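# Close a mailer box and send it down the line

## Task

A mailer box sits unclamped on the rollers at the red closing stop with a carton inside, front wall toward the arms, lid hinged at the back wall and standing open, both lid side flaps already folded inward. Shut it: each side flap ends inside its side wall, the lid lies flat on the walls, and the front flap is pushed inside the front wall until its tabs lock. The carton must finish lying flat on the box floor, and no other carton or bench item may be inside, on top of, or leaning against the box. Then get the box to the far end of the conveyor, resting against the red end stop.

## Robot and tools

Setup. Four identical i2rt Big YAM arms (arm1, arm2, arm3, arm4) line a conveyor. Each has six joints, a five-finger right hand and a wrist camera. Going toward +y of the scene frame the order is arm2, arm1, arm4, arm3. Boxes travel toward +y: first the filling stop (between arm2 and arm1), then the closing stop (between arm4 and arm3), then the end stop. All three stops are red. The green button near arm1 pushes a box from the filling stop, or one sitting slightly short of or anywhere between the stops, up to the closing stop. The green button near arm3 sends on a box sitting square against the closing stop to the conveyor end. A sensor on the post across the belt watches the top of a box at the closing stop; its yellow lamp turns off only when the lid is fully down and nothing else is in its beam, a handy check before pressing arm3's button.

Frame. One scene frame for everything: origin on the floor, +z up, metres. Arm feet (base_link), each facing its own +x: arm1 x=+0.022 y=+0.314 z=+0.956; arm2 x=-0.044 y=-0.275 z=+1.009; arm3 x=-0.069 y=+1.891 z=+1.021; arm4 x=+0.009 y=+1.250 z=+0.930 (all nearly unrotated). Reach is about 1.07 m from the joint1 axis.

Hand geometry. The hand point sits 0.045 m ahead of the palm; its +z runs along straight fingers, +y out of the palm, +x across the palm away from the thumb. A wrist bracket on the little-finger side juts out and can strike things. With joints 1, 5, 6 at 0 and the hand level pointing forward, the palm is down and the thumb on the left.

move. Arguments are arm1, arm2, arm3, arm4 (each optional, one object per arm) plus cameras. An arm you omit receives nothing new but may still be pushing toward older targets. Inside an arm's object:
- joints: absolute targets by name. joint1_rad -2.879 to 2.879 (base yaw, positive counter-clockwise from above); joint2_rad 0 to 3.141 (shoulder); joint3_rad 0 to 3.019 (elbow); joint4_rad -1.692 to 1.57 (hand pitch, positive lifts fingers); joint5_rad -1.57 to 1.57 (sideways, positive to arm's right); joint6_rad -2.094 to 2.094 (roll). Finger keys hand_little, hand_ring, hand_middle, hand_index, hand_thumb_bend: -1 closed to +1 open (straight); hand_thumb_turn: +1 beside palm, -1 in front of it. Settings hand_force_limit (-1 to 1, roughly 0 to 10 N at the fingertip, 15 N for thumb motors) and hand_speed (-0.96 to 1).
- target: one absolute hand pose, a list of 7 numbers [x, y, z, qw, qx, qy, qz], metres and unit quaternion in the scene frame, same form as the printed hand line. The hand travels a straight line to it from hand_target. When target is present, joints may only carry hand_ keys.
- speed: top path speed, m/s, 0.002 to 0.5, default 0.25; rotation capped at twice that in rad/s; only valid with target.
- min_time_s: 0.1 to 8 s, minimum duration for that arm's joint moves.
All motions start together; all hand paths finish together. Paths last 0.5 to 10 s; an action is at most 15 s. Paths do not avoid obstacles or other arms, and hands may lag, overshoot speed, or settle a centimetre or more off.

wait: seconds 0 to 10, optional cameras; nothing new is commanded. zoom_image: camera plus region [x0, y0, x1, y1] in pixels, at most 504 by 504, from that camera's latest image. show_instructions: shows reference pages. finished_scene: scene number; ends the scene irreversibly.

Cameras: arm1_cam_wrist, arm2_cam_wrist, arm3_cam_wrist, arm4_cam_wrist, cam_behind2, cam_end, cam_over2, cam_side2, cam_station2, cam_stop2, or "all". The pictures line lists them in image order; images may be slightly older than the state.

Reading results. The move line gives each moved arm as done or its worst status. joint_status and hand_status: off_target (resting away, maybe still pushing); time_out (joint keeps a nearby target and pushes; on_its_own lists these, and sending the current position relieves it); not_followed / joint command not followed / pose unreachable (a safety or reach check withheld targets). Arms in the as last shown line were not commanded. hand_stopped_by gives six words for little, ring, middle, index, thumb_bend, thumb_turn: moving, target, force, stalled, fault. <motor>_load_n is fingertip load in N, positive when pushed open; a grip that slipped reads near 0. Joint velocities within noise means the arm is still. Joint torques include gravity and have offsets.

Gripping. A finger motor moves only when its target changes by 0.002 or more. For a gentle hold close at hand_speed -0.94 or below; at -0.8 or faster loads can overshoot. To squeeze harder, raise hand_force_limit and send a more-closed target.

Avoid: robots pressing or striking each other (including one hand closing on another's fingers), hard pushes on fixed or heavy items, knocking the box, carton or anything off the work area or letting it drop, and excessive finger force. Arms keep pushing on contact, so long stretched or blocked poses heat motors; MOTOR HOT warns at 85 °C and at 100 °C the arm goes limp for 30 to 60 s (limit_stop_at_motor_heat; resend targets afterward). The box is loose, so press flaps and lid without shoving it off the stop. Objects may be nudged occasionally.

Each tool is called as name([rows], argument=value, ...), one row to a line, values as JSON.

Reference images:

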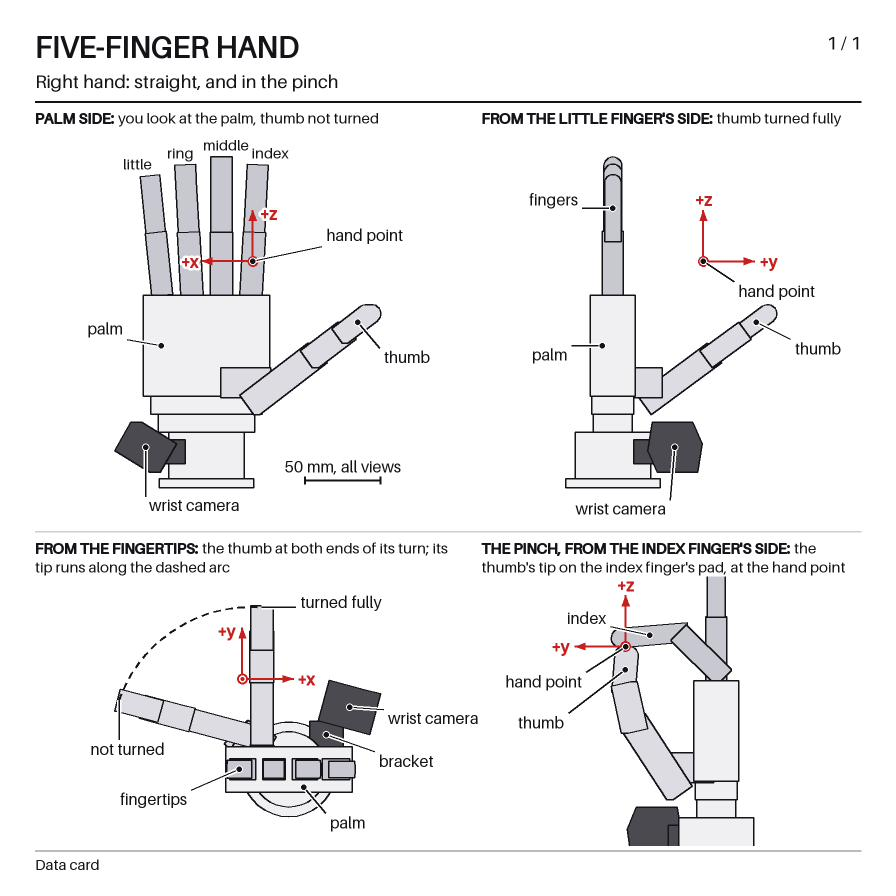

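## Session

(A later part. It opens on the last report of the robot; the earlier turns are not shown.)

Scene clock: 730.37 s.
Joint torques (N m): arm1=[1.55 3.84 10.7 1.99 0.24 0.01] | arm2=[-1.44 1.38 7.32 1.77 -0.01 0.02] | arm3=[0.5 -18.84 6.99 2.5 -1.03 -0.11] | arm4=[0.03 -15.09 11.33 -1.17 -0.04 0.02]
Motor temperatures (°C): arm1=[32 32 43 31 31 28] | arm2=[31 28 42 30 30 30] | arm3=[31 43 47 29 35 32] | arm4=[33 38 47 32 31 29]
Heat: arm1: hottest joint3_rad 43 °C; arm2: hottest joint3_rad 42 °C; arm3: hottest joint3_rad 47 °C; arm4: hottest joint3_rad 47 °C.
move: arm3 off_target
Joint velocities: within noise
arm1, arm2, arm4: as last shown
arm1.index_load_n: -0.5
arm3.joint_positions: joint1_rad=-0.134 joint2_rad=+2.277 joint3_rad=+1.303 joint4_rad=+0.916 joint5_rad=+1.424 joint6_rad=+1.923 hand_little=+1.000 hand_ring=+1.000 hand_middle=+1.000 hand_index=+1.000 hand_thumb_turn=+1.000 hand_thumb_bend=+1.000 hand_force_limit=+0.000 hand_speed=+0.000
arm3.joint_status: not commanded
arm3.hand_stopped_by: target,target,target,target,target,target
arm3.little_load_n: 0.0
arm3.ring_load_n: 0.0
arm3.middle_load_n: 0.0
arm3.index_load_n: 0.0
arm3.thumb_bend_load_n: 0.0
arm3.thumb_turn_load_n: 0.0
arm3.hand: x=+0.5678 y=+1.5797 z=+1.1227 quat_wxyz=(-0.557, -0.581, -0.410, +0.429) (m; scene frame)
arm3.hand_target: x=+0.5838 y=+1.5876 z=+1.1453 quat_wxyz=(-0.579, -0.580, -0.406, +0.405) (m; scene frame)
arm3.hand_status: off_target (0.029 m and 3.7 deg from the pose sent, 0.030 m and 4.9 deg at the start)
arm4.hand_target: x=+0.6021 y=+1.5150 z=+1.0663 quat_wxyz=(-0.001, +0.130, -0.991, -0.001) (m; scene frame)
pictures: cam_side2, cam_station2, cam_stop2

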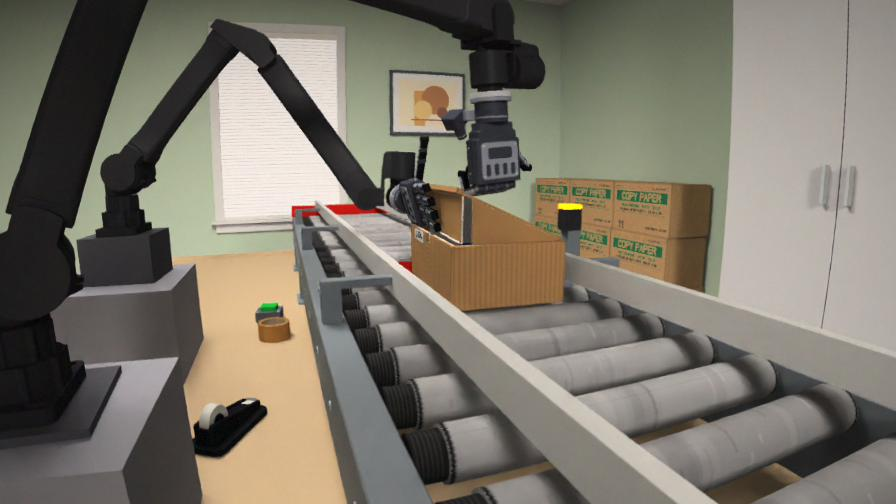

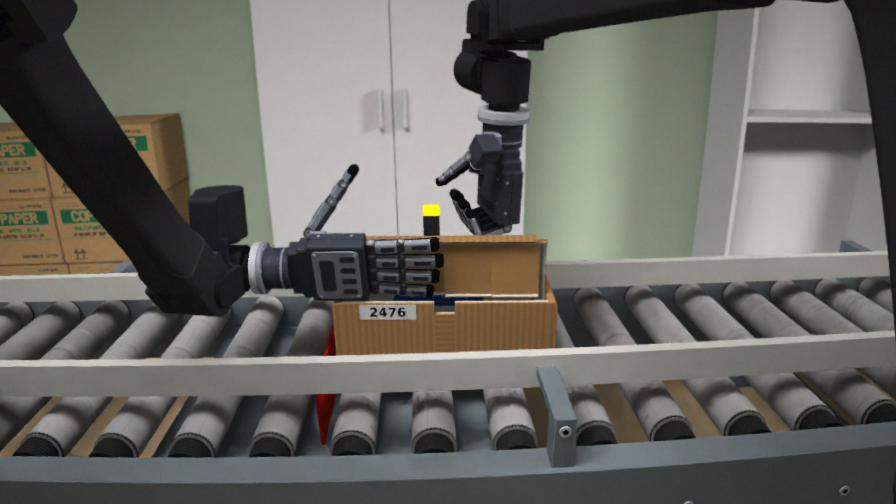

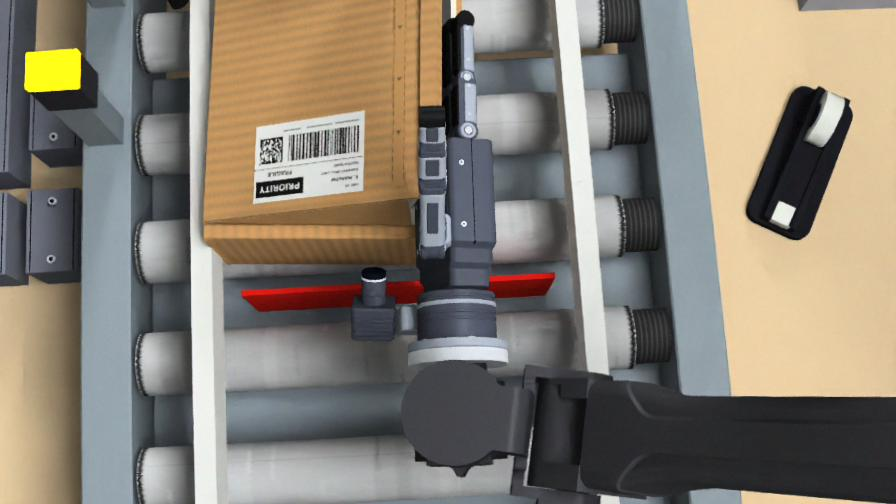

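move(arm3={"target": [0.570, 1.587, 1.145, 0.5792, 0.5792, 0.4056, -0.4056], "speed": 0.05}, cameras=["cam_side2"])

zoom_image(camera="cam_side2", region=[320, 110, 560, 290])

move(arm4={"target": [0.603, 1.515, 1.04, 0, -0.1305, 0.9914, 0], "speed": 0.05}, cameras=["cam_side2", "cam_station2"])

zoom_image(camera="cam_side2", region=[320, 110, 560, 290])

zoom_image(camera="cam_station2", region=[280, 180, 600, 400])

Scene clock: 736.17 s.
Joint torques (N m): arm1=[1.55 3.78 10.71 1.99 0.24 0.01] | arm2=[-0.5 2.37 7.43 1.68 0.04 0.02] | arm3=[0.21 -19.84 5.15 2.14 -0.29 -0.13] | arm4=[-0.03 -15.44 11.28 -0.62 -0.04 0.02]
Motor temperatures (°C): arm1=[32 32 43 31 31 28] | arm2=[31 28 42 30 30 30] | arm3=[31 42 46 29 35 32] | arm4=[33 38 48 32 31 29]
Heat: arm1: hottest joint3_rad 43 °C; arm2: hottest joint3_rad 42 °C; arm3: hottest joint3_rad 46 °C; arm4: hottest joint3_rad 48 °C.
move: arm3 off_target
Joint velocities: within noise
arm1, arm2, arm4: as last shown
arm1.index_load_n: 0.0
arm2.little_load_n: -0.5
arm3.joint_positions: joint1_rad=-0.135 joint2_rad=+2.272 joint3_rad=+1.278 joint4_rad=+0.953 joint5_rad=+1.399 joint6_rad=+1.923 hand_little=+1.000 hand_ring=+1.000 hand_middle=+1.000 hand_index=+1.000 hand_thumb_turn=+1.000 hand_thumb_bend=+1.000 hand_force_limit=+0.000 hand_speed=+0.000
arm3.joint_status: not commanded
arm3.hand_stopped_by: target,target,target,target,target,target
arm3.little_load_n: 0.0
arm3.ring_load_n: 0.0
arm3.middle_load_n: 0.0
arm3.index_load_n: 0.0
arm3.thumb_bend_load_n: 0.0
arm3.thumb_turn_load_n: 0.0
arm3.hand: x=+0.5644 y=+1.5821 z=+1.1222 quat_wxyz=(-0.566, -0.579, -0.412, +0.418) (m; scene frame)
arm3.hand_target: x=+0.5697 y=+1.5871 z=+1.1449 quat_wxyz=(-0.579, -0.580, -0.406, +0.405) (m; scene frame)
arm3.hand_status: off_target (0.024 m and 2.2 deg from the pose sent, 0.024 m and 3.7 deg at the start)
arm4.joint_positions: joint1_rad=+0.235 joint2_rad=+1.917 joint3_rad=+1.839 joint4_rad=-1.413 joint5_rad=+0.002 joint6_rad=+1.649 hand_little=-1.000 hand_ring=-1.000 hand_middle=-1.000 hand_index=-1.000 hand_thumb_turn=+1.000 hand_thumb_bend=+1.000 hand_force_limit=+0.000 hand_speed=+0.000
arm4.thumb_bend_load_n: -0.5
arm4.hand: x=+0.6049 y=+1.5211 z=+1.0961 quat_wxyz=(-0.036, +0.131, -0.991, -0.009) (m; scene frame)
arm4.hand_target: x=+0.6022 y=+1.5150 z=+1.0663 quat_wxyz=(-0.001, +0.130, -0.991, -0.001) (m; scene frame)
pictures: cam_side2

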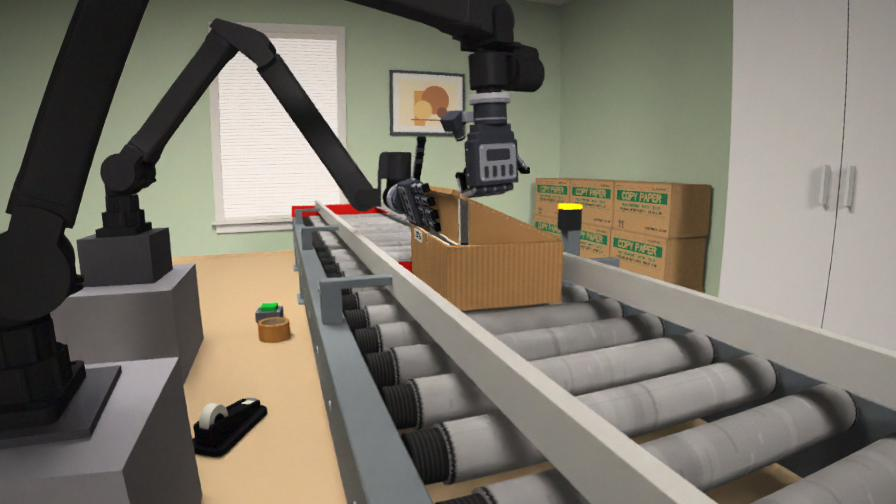

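Scaled by 2.100 from the camera's 896x504 image, which has a finer 1280x720 frame.

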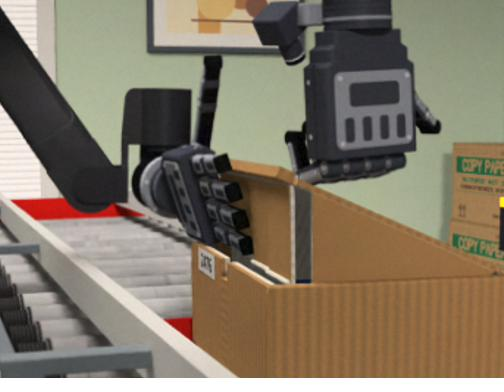

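Scene clock: 737.20 s.
Joint torques (N m): arm1=[1.55 3.78 10.71 1.99 0.25 0.01] | arm2=[-0.03 1.49 7.08 1.81 -0.02 0.03] | arm3=[0.15 -19.9 5.18 2.14 -0.29 -0.12] | arm4=[-0.03 -14.8 6.68 1.25 0 0.02]
Motor temperatures (°C): arm1=[32 32 43 31 31 28] | arm2=[31 28 42 30 30 30] | arm3=[31 42 45 29 34 32] | arm4=[33 38 48 32 31 29]
Heat: arm1: hottest joint3_rad 43 °C; arm2: hottest joint3_rad 42 °C; arm3: hottest joint3_rad 45 °C; arm4: hottest joint3_rad 48 °C.
move: arm4 off_target
Joint velocities: within noise
arm1, arm2, arm3: as last shown
arm2.little_load_n: 0.0
arm3.joint_positions: joint1_rad=-0.135 joint2_rad=+2.272 joint3_rad=+1.278 joint4_rad=+0.954 joint5_rad=+1.399 joint6_rad=+1.923 hand_little=+1.000 hand_ring=+1.000 hand_middle=+1.000 hand_index=+1.000 hand_thumb_turn=+1.000 hand_thumb_bend=+1.000 hand_force_limit=+0.000 hand_speed=+0.000
arm3.hand: x=+0.5643 y=+1.5821 z=+1.1223 quat_wxyz=(-0.566, -0.579, -0.412, +0.418) (m; scene frame)
arm4.joint_positions: joint1_rad=+0.235 joint2_rad=+1.917 joint3_rad=+1.835 joint4_rad=-1.399 joint5_rad=+0.001 joint6_rad=+1.649 hand_little=-1.000 hand_ring=-1.000 hand_middle=-1.000 hand_index=-1.000 hand_thumb_turn=+1.000 hand_thumb_bend=+1.000 hand_force_limit=+0.000 hand_speed=+0.000
arm4.joint_status: not commanded
arm4.hand_stopped_by: target,target,target,target,target,target
arm4.little_load_n: -3.0
arm4.ring_load_n: 0.0
arm4.middle_load_n: 0.0
arm4.index_load_n: 0.0
arm4.thumb_bend_load_n: 0.0
arm4.thumb_turn_load_n: 0.0
arm4.hand: x=+0.6075 y=+1.5222 z=+1.0952 quat_wxyz=(-0.041, +0.131, -0.990, -0.011) (m; scene frame)
arm4.hand_target: x=+0.6003 y=+1.5143 z=+1.0422 quat_wxyz=(+0.000, +0.131, -0.991, +0.000) (m; scene frame)
arm4.hand_status: off_target (0.056 m and 4.9 deg from the pose sent, 0.056 m and 4.2 deg at the start)
pictures: cam_side2, cam_station2

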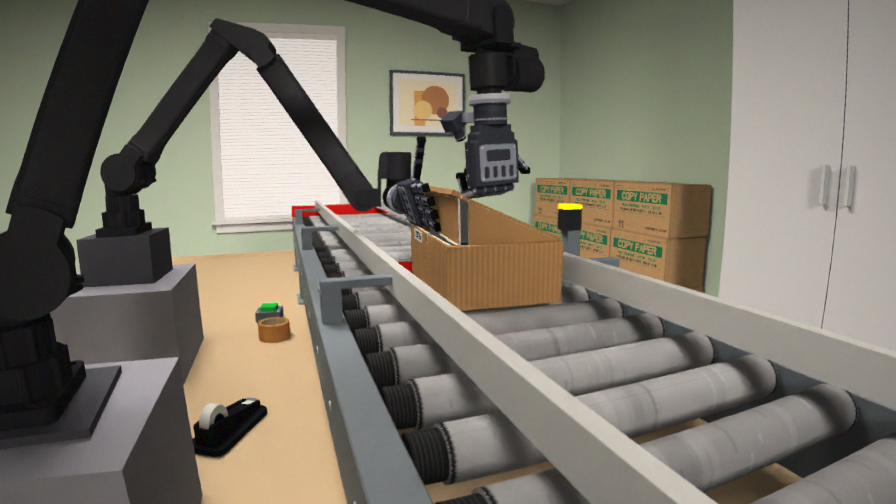

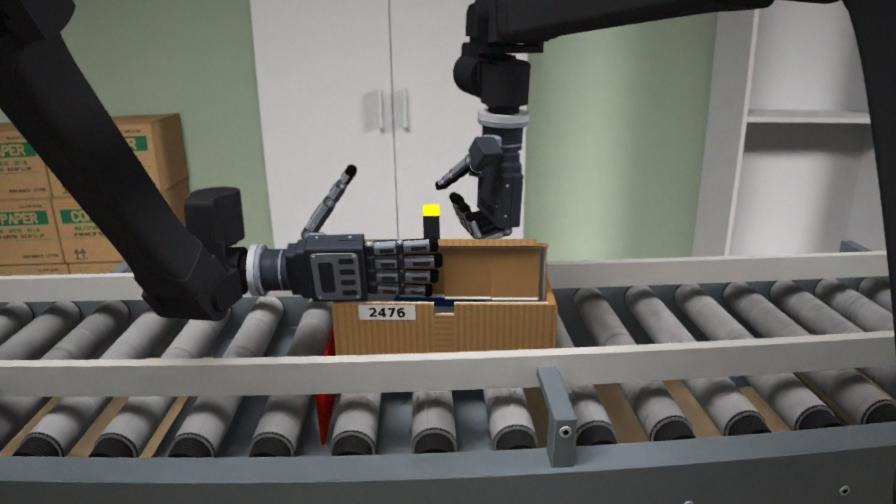

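Scaled by 2.100 from the camera's 896x504 image, which has a finer 1280x720 frame.

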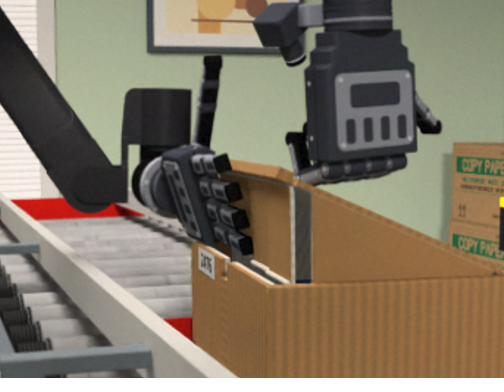

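Scaled by 1.575 from the camera's 896x504 image, which has a finer 1280x720 frame.

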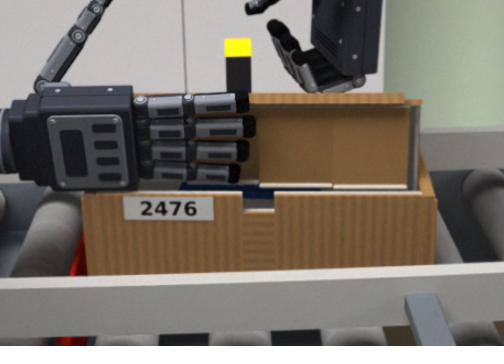

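move(arm3={"target": [0.552, 1.587, 1.145, 0.5792, 0.5792, 0.4056, -0.4056], "speed": 0.04}, cameras=["cam_side2", "cam_station2"])

zoom_image(camera="cam_side2", region=[320, 110, 560, 290])

zoom_image(camera="cam_station2", region=[280, 180, 600, 400])

Scene clock: 741.83 s.
Joint torques (N m): arm1=[1.55 3.84 10.71 1.99 0.25 0.01] | arm2=[-0.67 0.97 7.39 1.87 -0.01 0.08] | arm3=[-0.21 -19.66 4.68 2.29 0.15 -0.11] | arm4=[0.03 -16.32 7.94 1.02 0 0.01]
Motor temperatures (°C): arm1=[32 32 43 31 31 28] | arm2=[31 28 42 30 30 30] | arm3=[31 42 45 29 33 32] | arm4=[33 38 47 32 31 29]
Heat: arm1: hottest joint3_rad 43 °C; arm2: hottest joint3_rad 42 °C; arm3: hottest joint3_rad 45 °C; arm4: hottest joint3_rad 47 °C.
move: arm3 off_target
Joint velocities: within noise
arm1, arm2, arm4: as last shown
arm3.joint_positions: joint1_rad=-0.135 joint2_rad=+2.251 joint3_rad=+1.222 joint4_rad=+0.984 joint5_rad=+1.382 joint6_rad=+1.922 hand_little=+1.000 hand_ring=+1.000 hand_middle=+1.000 hand_index=+1.000 hand_thumb_turn=+1.000 hand_thumb_bend=+1.000 hand_force_limit=+0.000 hand_speed=+0.000
arm3.joint_status: not commanded
arm3.hand_stopped_by: target,target,target,target,target,target
arm3.little_load_n: -1.5
arm3.ring_load_n: 0.0
arm3.middle_load_n: 0.0
arm3.index_load_n: 0.0
arm3.thumb_bend_load_n: 0.0
arm3.thumb_turn_load_n: 0.0
arm3.hand: x=+0.5516 y=+1.5857 z=+1.1203 quat_wxyz=(-0.568, -0.575, -0.418, +0.414) (m; scene frame)
arm3.hand_target: x=+0.5519 y=+1.5868 z=+1.1447 quat_wxyz=(-0.579, -0.580, -0.406, +0.405) (m; scene frame)
arm3.hand_status: off_target (0.025 m and 2.2 deg from the pose sent, 0.026 m and 2.1 deg at the start)
arm4.joint_positions: joint1_rad=+0.235 joint2_rad=+1.932 joint3_rad=+1.821 joint4_rad=-1.395 joint5_rad=+0.001 joint6_rad=+1.649 hand_little=-1.000 hand_ring=-1.000 hand_middle=-1.000 hand_index=-1.000 hand_thumb_turn=+1.000 hand_thumb_bend=+1.000 hand_force_limit=+0.000 hand_speed=+0.000
arm4.little_load_n: -1.5
arm4.hand: x=+0.6046 y=+1.5213 z=+1.0795 quat_wxyz=(-0.028, +0.131, -0.991, -0.008) (m; scene frame)
pictures: cam_side2, cam_station2

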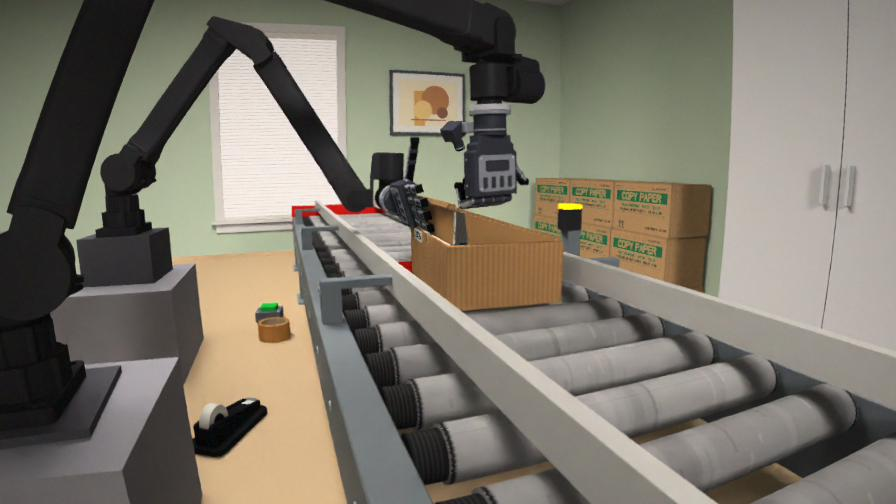

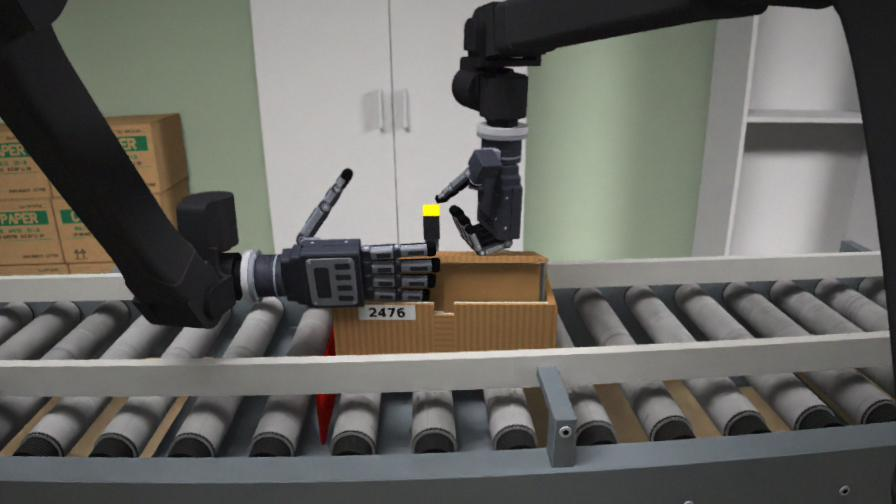

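Scaled by 2.100 from the camera's 896x504 image, which has a finer 1280x720 frame.

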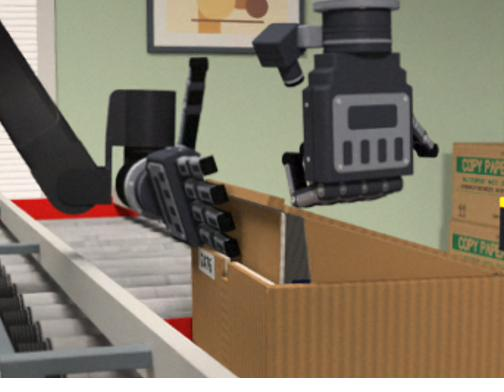

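Scaled by 1.575 from the camera's 896x504 image, which has a finer 1280x720 frame.

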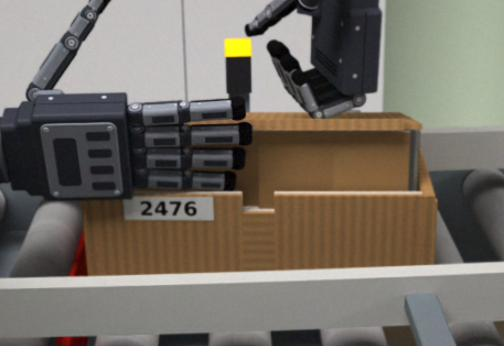

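move(arm3={"target": [0.47, 1.60, 1.16, 0.5792, 0.5792, 0.4056, -0.4056], "speed": 0.12}, arm4={"target": [0.60, 1.515, 1.025, 0, -0.1305, 0.9914, 0], "speed": 0.04}, cameras=["cam_side2", "cam_station2", "cam_over2"])

zoom_image(camera="cam_side2", region=[320, 110, 560, 290])

zoom_image(camera="cam_station2", region=[280, 180, 600, 400])

Scene clock: 748.30 s.
Joint torques (N m): arm1=[1.49 3.78 10.71 1.99 0.24 0.01] | arm2=[-0.21 1.85 7.35 1.74 0.03 0.09] | arm3=[-0.56 -16.56 4.21 2.36 0.05 -0.06] | arm4=[0.09 -16.85 8.31 1.18 0.02 0.03]
Motor temperatures (°C): arm1=[32 32 43 31 31 28] | arm2=[31 28 42 30 30 30] | arm3=[31 44 44 29 33 32] | arm4=[33 38 47 32 31 29]
Heat: arm1: hottest joint3_rad 43 °C; arm2: hottest joint3_rad 42 °C; arm3: hottest joint2_rad 44 °C; arm4: hottest joint3_rad 47 °C.
move: arm3 off_target; arm4 off_target
Joint velocities: within noise
arm1.joint_positions: joint1_rad=-0.025 joint2_rad=+0.634 joint3_rad=+1.383 joint4_rad=-1.230 joint5_rad=-0.017 joint6_rad=-1.093 hand_little=+1.000 hand_ring=+1.000 hand_middle=+1.000 hand_index=+1.000 hand_thumb_turn=+1.000 hand_thumb_bend=+1.000 hand_force_limit=+0.000 hand_speed=-0.800
arm1.joint_status: not commanded
arm1.hand_stopped_by: target,target,target,target,target,target
arm1.little_load_n: 0.0
arm1.ring_load_n: 0.0
arm1.middle_load_n: 0.0
arm1.index_load_n: 0.0
arm1.thumb_bend_load_n: 0.0
arm1.thumb_turn_load_n: 0.0
arm1.hand: x=+0.2745 y=+0.2702 z=+1.4500 quat_wxyz=(-0.133, +0.832, -0.204, +0.498) (m; scene frame)
arm1.hand_target: x=+0.2735 y=+0.2701 z=+1.4635 quat_wxyz=(-0.136, +0.824, -0.202, +0.511) (m; scene frame)
arm1.hand_status: not commanded
arm2.joint_positions: joint1_rad=-0.037 joint2_rad=+0.598 joint3_rad=+1.420 joint4_rad=-1.348 joint5_rad=-0.058 joint6_rad=-1.134 hand_little=+1.000 hand_ring=+1.000 hand_middle=+1.000 hand_index=+1.000 hand_thumb_turn=+1.000 hand_thumb_bend=+1.000 hand_force_limit=+0.000 hand_speed=-0.800
arm2.joint_status: not commanded
arm2.hand_stopped_by: target,target,target,target,target,target
arm2.little_load_n: 0.0
arm2.ring_load_n: 0.0
arm2.middle_load_n: 0.0
arm2.index_load_n: 0.0
arm2.thumb_bend_load_n: 0.0
arm2.thumb_turn_load_n: 0.0
arm2.hand: x=+0.1645 y=-0.3360 z=+1.5061 quat_wxyz=(-0.099, +0.835, -0.233, +0.488) (m; scene frame)
arm2.hand_target: x=+0.1632 y=-0.3358 z=+1.5160 quat_wxyz=(-0.101, +0.830, -0.231, +0.498) (m; scene frame)
arm2.hand_status: not commanded
arm3.joint_positions: joint1_rad=-0.135 joint2_rad=+2.098 joint3_rad=+0.946 joint4_rad=+1.108 joint5_rad=+1.379 joint6_rad=+1.921 hand_little=+1.000 hand_ring=+1.000 hand_middle=+1.000 hand_index=+1.000 hand_thumb_turn=+1.000 hand_thumb_bend=+1.000 hand_force_limit=+0.000 hand_speed=+0.000
arm3.joint_status: not commanded
arm3.hand_stopped_by: target,target,target,target,target,target
arm3.little_load_n: 0.0
arm3.ring_load_n: 0.0
arm3.middle_load_n: 0.0
arm3.index_load_n: 0.0
arm3.thumb_bend_load_n: 0.0
arm3.thumb_turn_load_n: 0.0
arm3.hand: x=+0.4699 y=+1.6015 z=+1.1398 quat_wxyz=(-0.569, -0.574, -0.419, +0.414) (m; scene frame)
arm3.hand_target: x=+0.4697 y=+1.5999 z=+1.1598 quat_wxyz=(-0.579, -0.580, -0.406, +0.405) (m; scene frame)
arm3.hand_status: off_target (0.020 m and 2.3 deg from the pose sent, 0.092 m and 2.2 deg at the start)
arm4.joint_positions: joint1_rad=+0.235 joint2_rad=+1.943 joint3_rad=+1.782 joint4_rad=-1.358 joint5_rad=+0.001 joint6_rad=+1.649 hand_little=-1.000 hand_ring=-1.000 hand_middle=-1.000 hand_index=-1.000 hand_thumb_turn=+1.000 hand_thumb_bend=+1.000 hand_force_limit=+0.000 hand_speed=+0.000
arm4.joint_status: not commanded
arm4.hand_stopped_by: target,target,target,target,target,target
arm4.little_load_n: -0.5
arm4.ring_load_n: 0.0
arm4.middle_load_n: 0.0
arm4.index_load_n: 0.0
arm4.thumb_bend_load_n: 0.0
arm4.thumb_turn_load_n: 0.0
arm4.hand: x=+0.6019 y=+1.5204 z=+1.0576 quat_wxyz=(-0.021, +0.131, -0.991, -0.007) (m; scene frame)
arm4.hand_target: x=+0.5989 y=+1.5148 z=+1.0257 quat_wxyz=(+0.000, +0.131, -0.991, +0.000) (m; scene frame)
arm4.hand_status: off_target (0.033 m and 2.6 deg from the pose sent, 0.055 m and 3.4 deg at the start)
pictures: cam_over2, cam_side2, cam_station2

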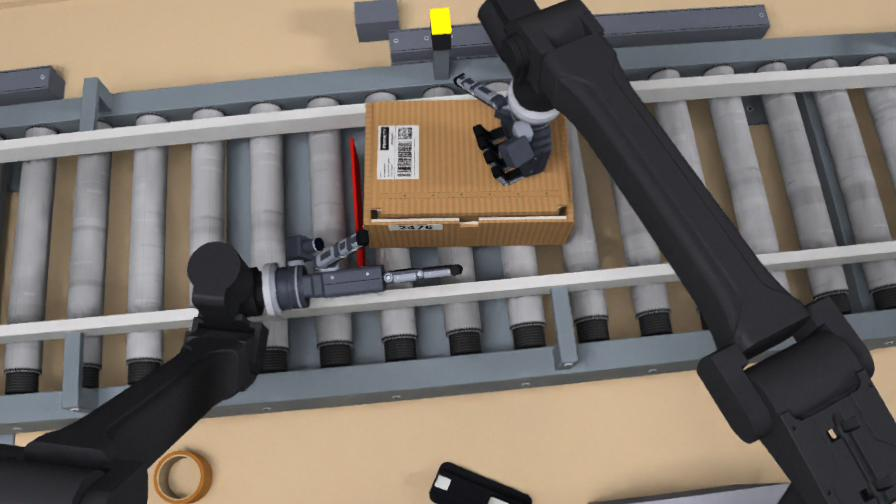

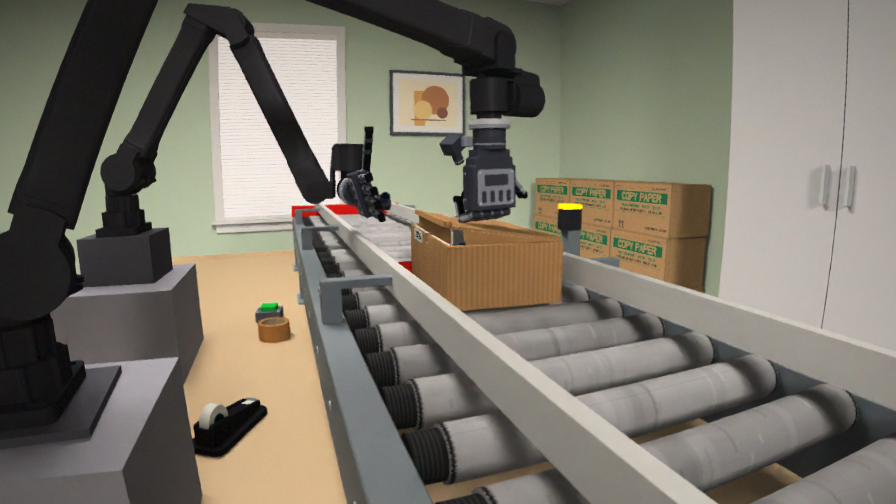

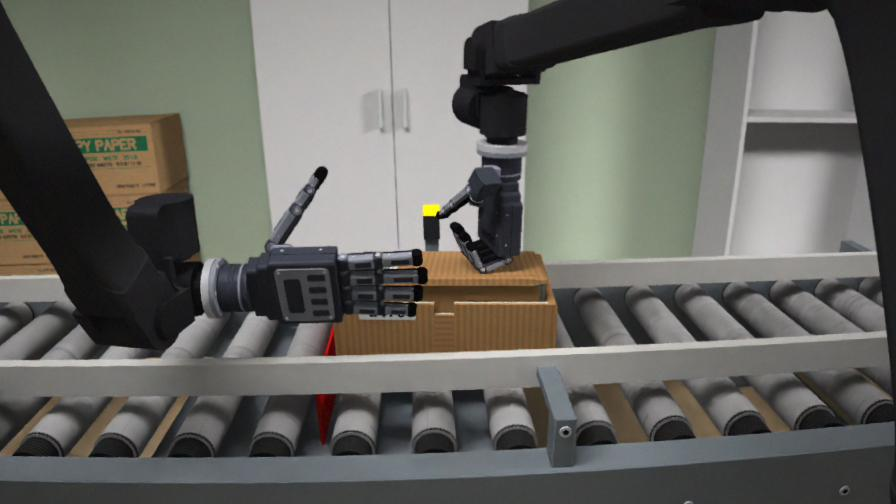

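Scaled by 2.100 from the camera's 896x504 image, which has a finer 1280x720 frame.

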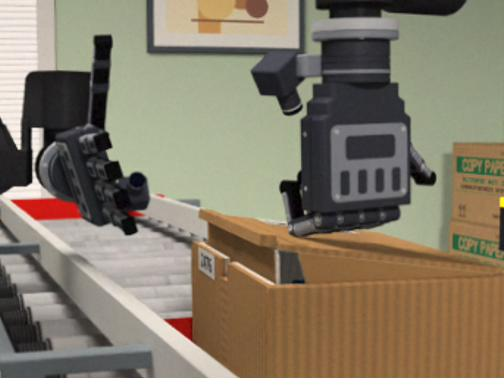

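Scaled by 1.575 from the camera's 896x504 image, which has a finer 1280x720 frame.

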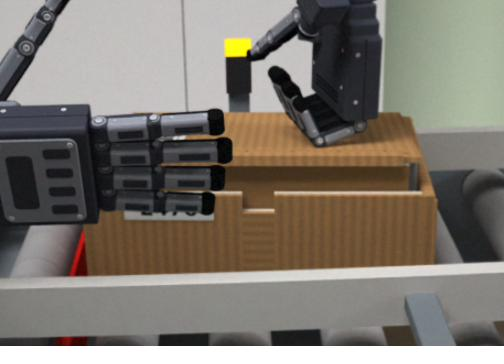

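move(arm3={"target": [0.33, 1.68, 1.20, 0.4956, 0.4685, 0.5296, -0.5044], "speed": 0.2}, arm4={"target": [0.60, 1.56, 1.085, 0, -0.1305, 0.9914, 0], "speed": 0.08})

move(arm4={"target": [0.59, 1.585, 1.03, 0, -0.1305, 0.9914, 0], "speed": 0.06}, cameras=["cam_side2", "cam_station2", "cam_over2"])

zoom_image(camera="cam_side2", region=[320, 110, 560, 290])

Scene clock: 756.23 s.
Joint torques (N m): arm1=[1.49 3.84 10.71 2 0.25 0.01] | arm2=[-0.73 2.02 7.19 1.88 -0.01 0.02] | arm3=[-0.03 -6.53 3.93 2.21 0.01 -0.1] | arm4=[1.61 -18.37 15.46 0.03 -0.01 0.18]
Motor temperatures (°C): arm1=[32 32 43 31 31 28] | arm2=[31 28 42 30 30 30] | arm3=[31 44 43 29 32 32] | arm4=[33 38 48 32 31 29]
Heat: arm1: hottest joint3_rad 43 °C; arm2: hottest joint3_rad 42 °C; arm3: hottest joint2_rad 44 °C; arm4: hottest joint3_rad 48 °C.
move: arm3 done; arm4 off_target
Joint velocities: within noise
arm1, arm2: as last shown
arm3.joint_positions: joint1_rad=-0.011 joint2_rad=+1.614 joint3_rad=+0.439 joint4_rad=+1.170 joint5_rad=+1.460 joint6_rad=+1.504 hand_little=+1.000 hand_ring=+1.000 hand_middle=+1.000 hand_index=+1.000 hand_thumb_turn=+1.000 hand_thumb_bend=+1.000 hand_force_limit=+0.000 hand_speed=+0.000
arm3.joint_status: not commanded
arm3.hand_stopped_by: target,target,target,target,target,target
arm3.little_load_n: 0.0
arm3.ring_load_n: 0.0
arm3.middle_load_n: 0.0
arm3.index_load_n: 0.0
arm3.thumb_bend_load_n: 0.0
arm3.thumb_turn_load_n: 0.0
arm3.hand: x=+0.3278 y=+1.6778 z=+1.2017 quat_wxyz=(-0.494, -0.472, -0.528, +0.504) (m; scene frame)
arm3.hand_target: x=+0.3300 y=+1.6800 z=+1.2000 quat_wxyz=(-0.495, -0.469, -0.530, +0.504) (m; scene frame)
arm3.hand_status: done (0.004 m and 0.5 deg from the pose sent, 0.171 m and 22.0 deg at the start)
arm4.joint_positions: joint1_rad=+0.286 joint2_rad=+1.977 joint3_rad=+1.896 joint4_rad=-1.503 joint5_rad=+0.002 joint6_rad=+1.702 hand_little=-1.000 hand_ring=-1.000 hand_middle=-1.000 hand_index=-1.000 hand_thumb_turn=+1.000 hand_thumb_bend=+1.000 hand_force_limit=+0.000 hand_speed=+0.000
arm4.joint_status: not commanded
arm4.hand_stopped_by: target,target,target,target,target,target
arm4.little_load_n: 0.0
arm4.ring_load_n: 0.0
arm4.middle_load_n: 0.0
arm4.index_load_n: 0.0
arm4.thumb_bend_load_n: 0.0
arm4.thumb_turn_load_n: 0.0
arm4.hand: x=+0.5887 y=+1.5485 z=+1.0789 quat_wxyz=(+0.010, +0.130, -0.991, +0.001) (m; scene frame)
arm4.hand_target: x=+0.5994 y=+1.5598 z=+1.0850 quat_wxyz=(-0.001, +0.130, -0.991, +0.000) (m; scene frame)
arm4.hand_status: off_target (0.017 m and 1.1 deg from the pose sent, 0.048 m and 2.6 deg at the start)
pictures: none

Scene clock: 757.80 s.
Joint torques (N m): arm1=[1.49 3.84 10.71 1.99 0.25 0.01] | arm2=[-0.97 0.85 7.42 1.83 0.04 0.04] | arm3=[-0.03 -6.42 3.95 2.25 0.02 -0.1] | arm4=[1.85 -18.49 8.68 1.01 -0.01 0.2]
Motor temperatures (°C): arm1=[32 32 43 31 31 28] | arm2=[31 28 42 30 30 30] | arm3=[31 44 42 29 32 32] | arm4=[33 38 48 32 31 29]
Heat: arm1: hottest joint3_rad 43 °C; arm2: hottest joint3_rad 42 °C; arm3: hottest joint2_rad 44 °C; arm4: hottest joint3_rad 48 °C.
move: arm4 off_target
Joint velocities: within noise
arm1, arm2, arm3: as last shown
arm1.middle_load_n: 0.5
arm3.joint_positions: joint1_rad=-0.011 joint2_rad=+1.614 joint3_rad=+0.439 joint4_rad=+1.170 joint5_rad=+1.460 joint6_rad=+1.503 hand_little=+1.000 hand_ring=+1.000 hand_middle=+1.000 hand_index=+1.000 hand_thumb_turn=+1.000 hand_thumb_bend=+1.000 hand_force_limit=+0.000 hand_speed=+0.000
arm3.hand_target: x=+0.3300 y=+1.6800 z=+1.1999 quat_wxyz=(-0.495, -0.469, -0.530, +0.504) (m; scene frame)
arm4.joint_positions: joint1_rad=+0.325 joint2_rad=+1.999 joint3_rad=+1.864 joint4_rad=-1.395 joint5_rad=+0.003 joint6_rad=+1.743 hand_little=-1.000 hand_ring=-1.000 hand_middle=-1.000 hand_index=-1.000 hand_thumb_turn=+1.000 hand_thumb_bend=+1.000 hand_force_limit=+0.000 hand_speed=+0.000
arm4.joint_status: not commanded
arm4.hand_stopped_by: target,target,target,target,target,target
arm4.little_load_n: -0.5
arm4.ring_load_n: 0.0
arm4.middle_load_n: 0.0
arm4.index_load_n: 0.0
arm4.thumb_bend_load_n: 0.0
arm4.thumb_turn_load_n: 0.0
arm4.hand: x=+0.5966 y=+1.5784 z=+1.0560 quat_wxyz=(-0.016, +0.129, -0.991, -0.006) (m; scene frame)
arm4.hand_target: x=+0.5893 y=+1.5846 z=+1.0305 quat_wxyz=(+0.000, +0.131, -0.991, +0.000) (m; scene frame)
arm4.hand_status: off_target (0.028 m and 2.0 deg from the pose sent, 0.061 m and 1.1 deg at the start)
pictures: cam_over2, cam_side2, cam_station2

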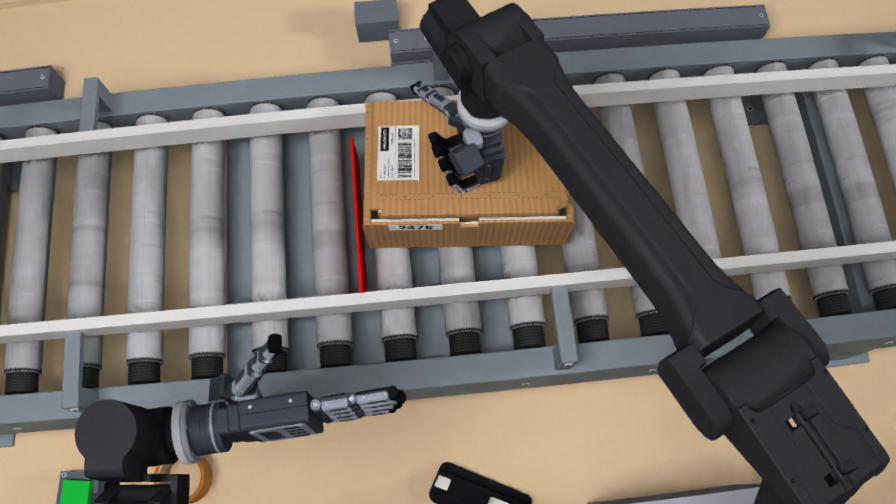

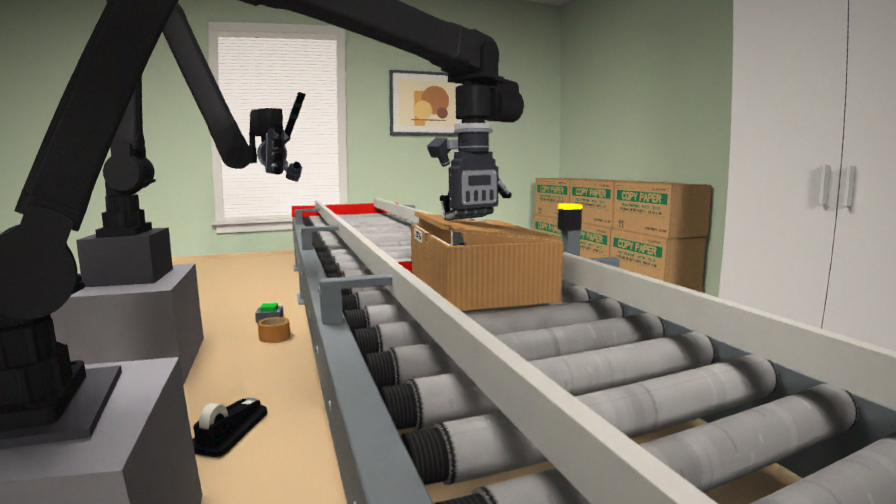

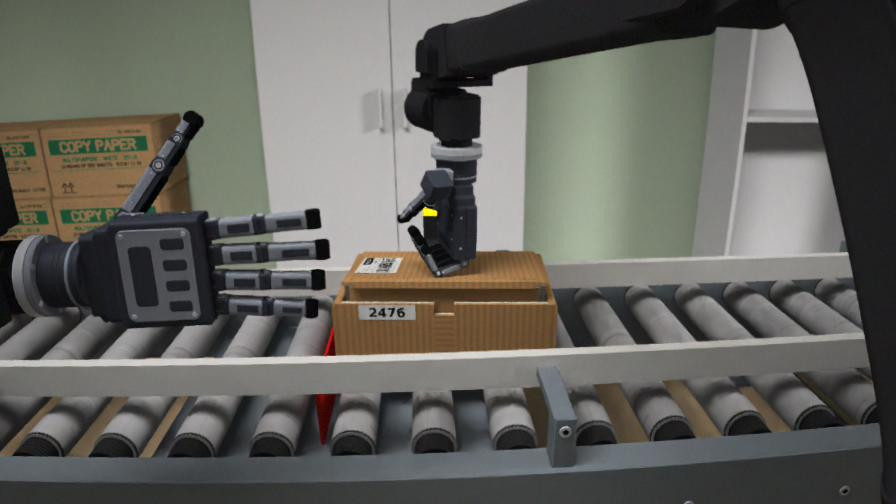

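Scaled by 2.100 from the camera's 896x504 image, which has a finer 1280x720 frame.

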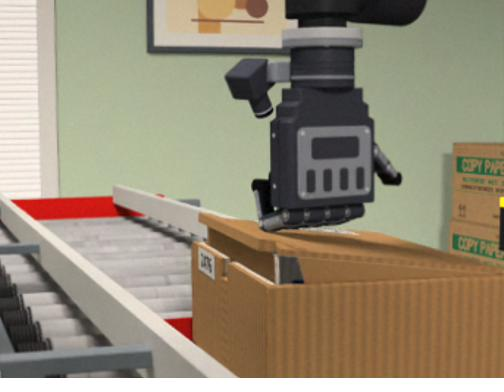

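move(arm4={"target": [0.58, 1.588, 0.995, 0, -0.1305, 0.9914, 0], "speed": 0.06}, cameras=["cam_side2", "cam_station2"])

zoom_image(camera="cam_side2", region=[320, 110, 560, 290])

zoom_image(camera="cam_station2", region=[280, 180, 600, 400])

Scene clock: 761.73 s.
Joint torques (N m): arm1=[1.49 3.84 10.69 1.99 0.25 0.01] | arm2=[-1.08 1.96 7.25 1.94 0.05 0.03] | arm3=[-0.03 -6.48 3.96 2.25 0.02 -0.1] | arm4=[2.61 -16.85 6.82 1.29 -0.04 0.22]
Motor temperatures (°C): arm1=[32 32 43 31 31 28] | arm2=[31 28 42 30 30 30] | arm3=[31 43 42 29 31 32] | arm4=[33 37 47 32 31 29]
Heat: arm1: hottest joint3_rad 43 °C; arm2: hottest joint3_rad 42 °C; arm3: hottest joint2_rad 43 °C; arm4: hottest joint3_rad 47 °C.
move: arm4 off_target
Joint velocities: within noise
arm1, arm2, arm3: as last shown
arm1.middle_load_n: 0.0
arm1.thumb_turn_load_n: 0.5
arm4.joint_positions: joint1_rad=+0.326 joint2_rad=+1.982 joint3_rad=+1.789 joint4_rad=-1.308 joint5_rad=+0.005 joint6_rad=+1.751 hand_little=-1.000 hand_ring=-1.000 hand_middle=-1.000 hand_index=-1.000 hand_thumb_turn=+1.000 hand_thumb_bend=+1.000 hand_force_limit=+0.000 hand_speed=+0.000
arm4.joint_status: not commanded
arm4.hand_stopped_by: target,target,target,target,target,target
arm4.little_load_n: -2.5
arm4.ring_load_n: 0.0
arm4.middle_load_n: 0.0
arm4.index_load_n: 0.0
arm4.thumb_bend_load_n: 0.0
arm4.thumb_turn_load_n: 0.0
arm4.hand: x=+0.5956 y=+1.5784 z=+1.0394 quat_wxyz=(-0.031, +0.126, -0.991, -0.010) (m; scene frame)
arm4.hand_target: x=+0.5784 y=+1.5865 z=+0.9966 quat_wxyz=(+0.000, +0.131, -0.991, +0.001) (m; scene frame)
arm4.hand_status: off_target (0.048 m and 3.7 deg from the pose sent, 0.064 m and 2.0 deg at the start)
pictures: cam_side2, cam_station2

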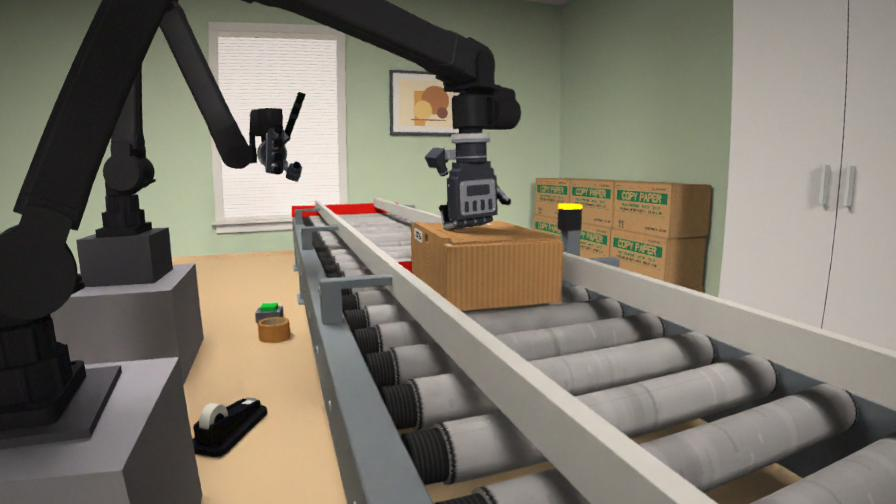

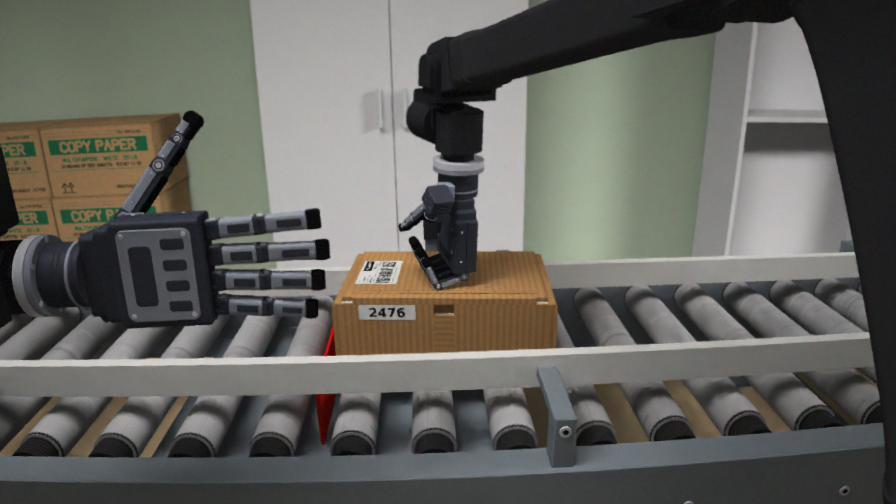

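Scaled by 2.100 from the camera's 896x504 image, which has a finer 1280x720 frame.

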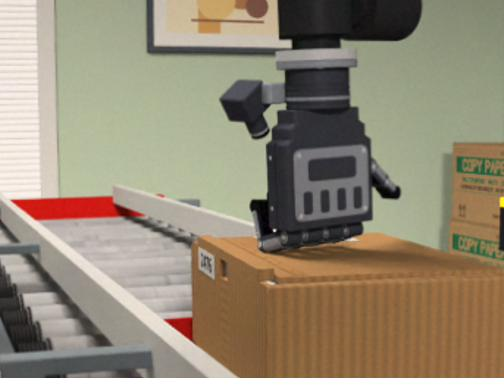

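Scaled by 1.575 from the camera's 896x504 image, which has a finer 1280x720 frame.

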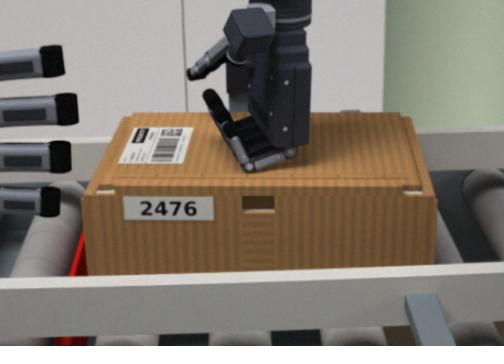

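move(arm4={"target": [0.57, 1.588, 0.965, 0, -0.1305, 0.9914, 0], "speed": 0.06}, cameras=["cam_side2", "cam_station2"])

zoom_image(camera="cam_side2", region=[320, 110, 560, 290])

zoom_image(camera="cam_station2", region=[280, 180, 600, 400])

Scene clock: 766.10 s.
Joint torques (N m): arm1=[1.55 3.84 10.71 1.99 0.24 0.01] | arm2=[-0.97 1.85 7.25 1.85 -0.02 0.03] | arm3=[-0.03 -6.48 3.95 2.25 0.01 -0.1] | arm4=[3.19 -13.27 5.22 1.25 0.01 0.22]
Motor temperatures (°C): arm1=[32 32 43 31 31 28] | arm2=[31 28 42 30 30 30] | arm3=[31 43 41 29 31 32] | arm4=[33 38 47 32 31 29]
Heat: arm1: hottest joint3_rad 43 °C; arm2: hottest joint3_rad 42 °C; arm3: hottest joint2_rad 43 °C; arm4: hottest joint3_rad 47 °C.
move: arm4 off_target
Joint velocities: within noise
arm1, arm2, arm3: as last shown
arm1.thumb_turn_load_n: 0.0
arm2.thumb_turn_load_n: 0.5
arm3.thumb_turn_load_n: -0.5
arm4.joint_positions: joint1_rad=+0.326 joint2_rad=+1.940 joint3_rad=+1.719 joint4_rad=-1.224 joint5_rad=+0.005 joint6_rad=+1.757 hand_little=-1.000 hand_ring=-1.000 hand_middle=-1.000 hand_index=-1.000 hand_thumb_turn=+1.000 hand_thumb_bend=+1.000 hand_force_limit=+0.000 hand_speed=+0.000
arm4.joint_status: not commanded
arm4.hand_stopped_by: target,target,target,target,target,target
arm4.little_load_n: -4.5
arm4.ring_load_n: 0.0
arm4.middle_load_n: 0.0
arm4.index_load_n: 0.0
arm4.thumb_bend_load_n: 0.0
arm4.thumb_turn_load_n: 0.0
arm4.hand: x=+0.5950 y=+1.5778 z=+1.0413 quat_wxyz=(-0.057, +0.123, -0.991, -0.019) (m; scene frame)
arm4.hand_target: x=+0.5660 y=+1.5844 z=+0.9698 quat_wxyz=(+0.000, +0.131, -0.991, +0.001) (m; scene frame)
arm4.hand_status: off_target (0.081 m and 6.9 deg from the pose sent, 0.079 m and 3.7 deg at the start)
pictures: cam_side2, cam_station2

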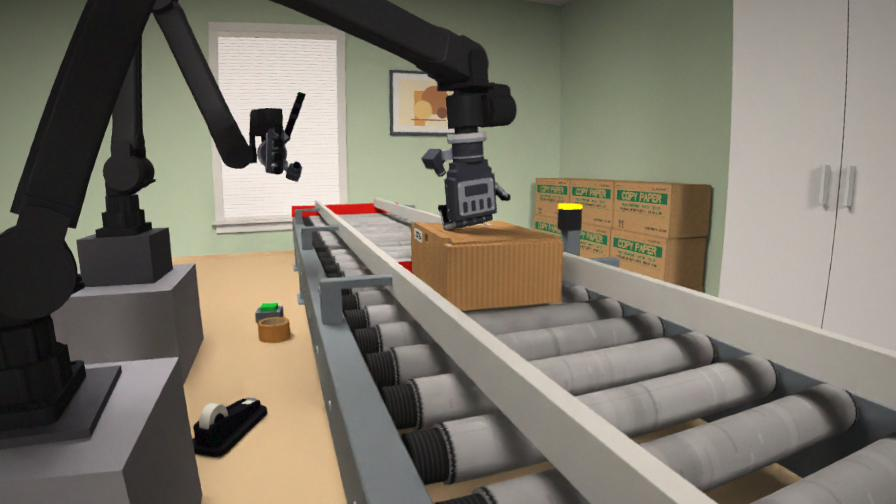

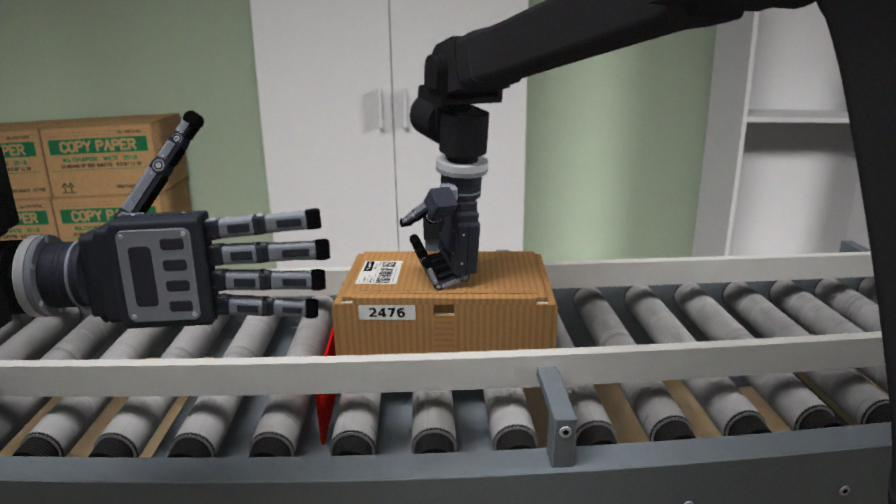

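Scaled by 2.100 from the camera's 896x504 image, which has a finer 1280x720 frame.

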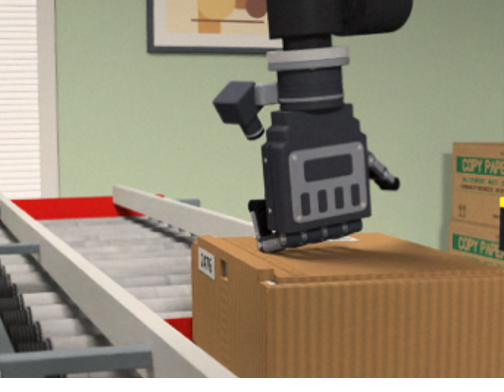

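Scaled by 1.575 from the camera's 896x504 image, which has a finer 1280x720 frame.

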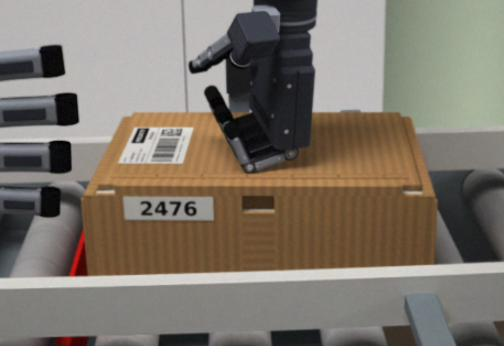

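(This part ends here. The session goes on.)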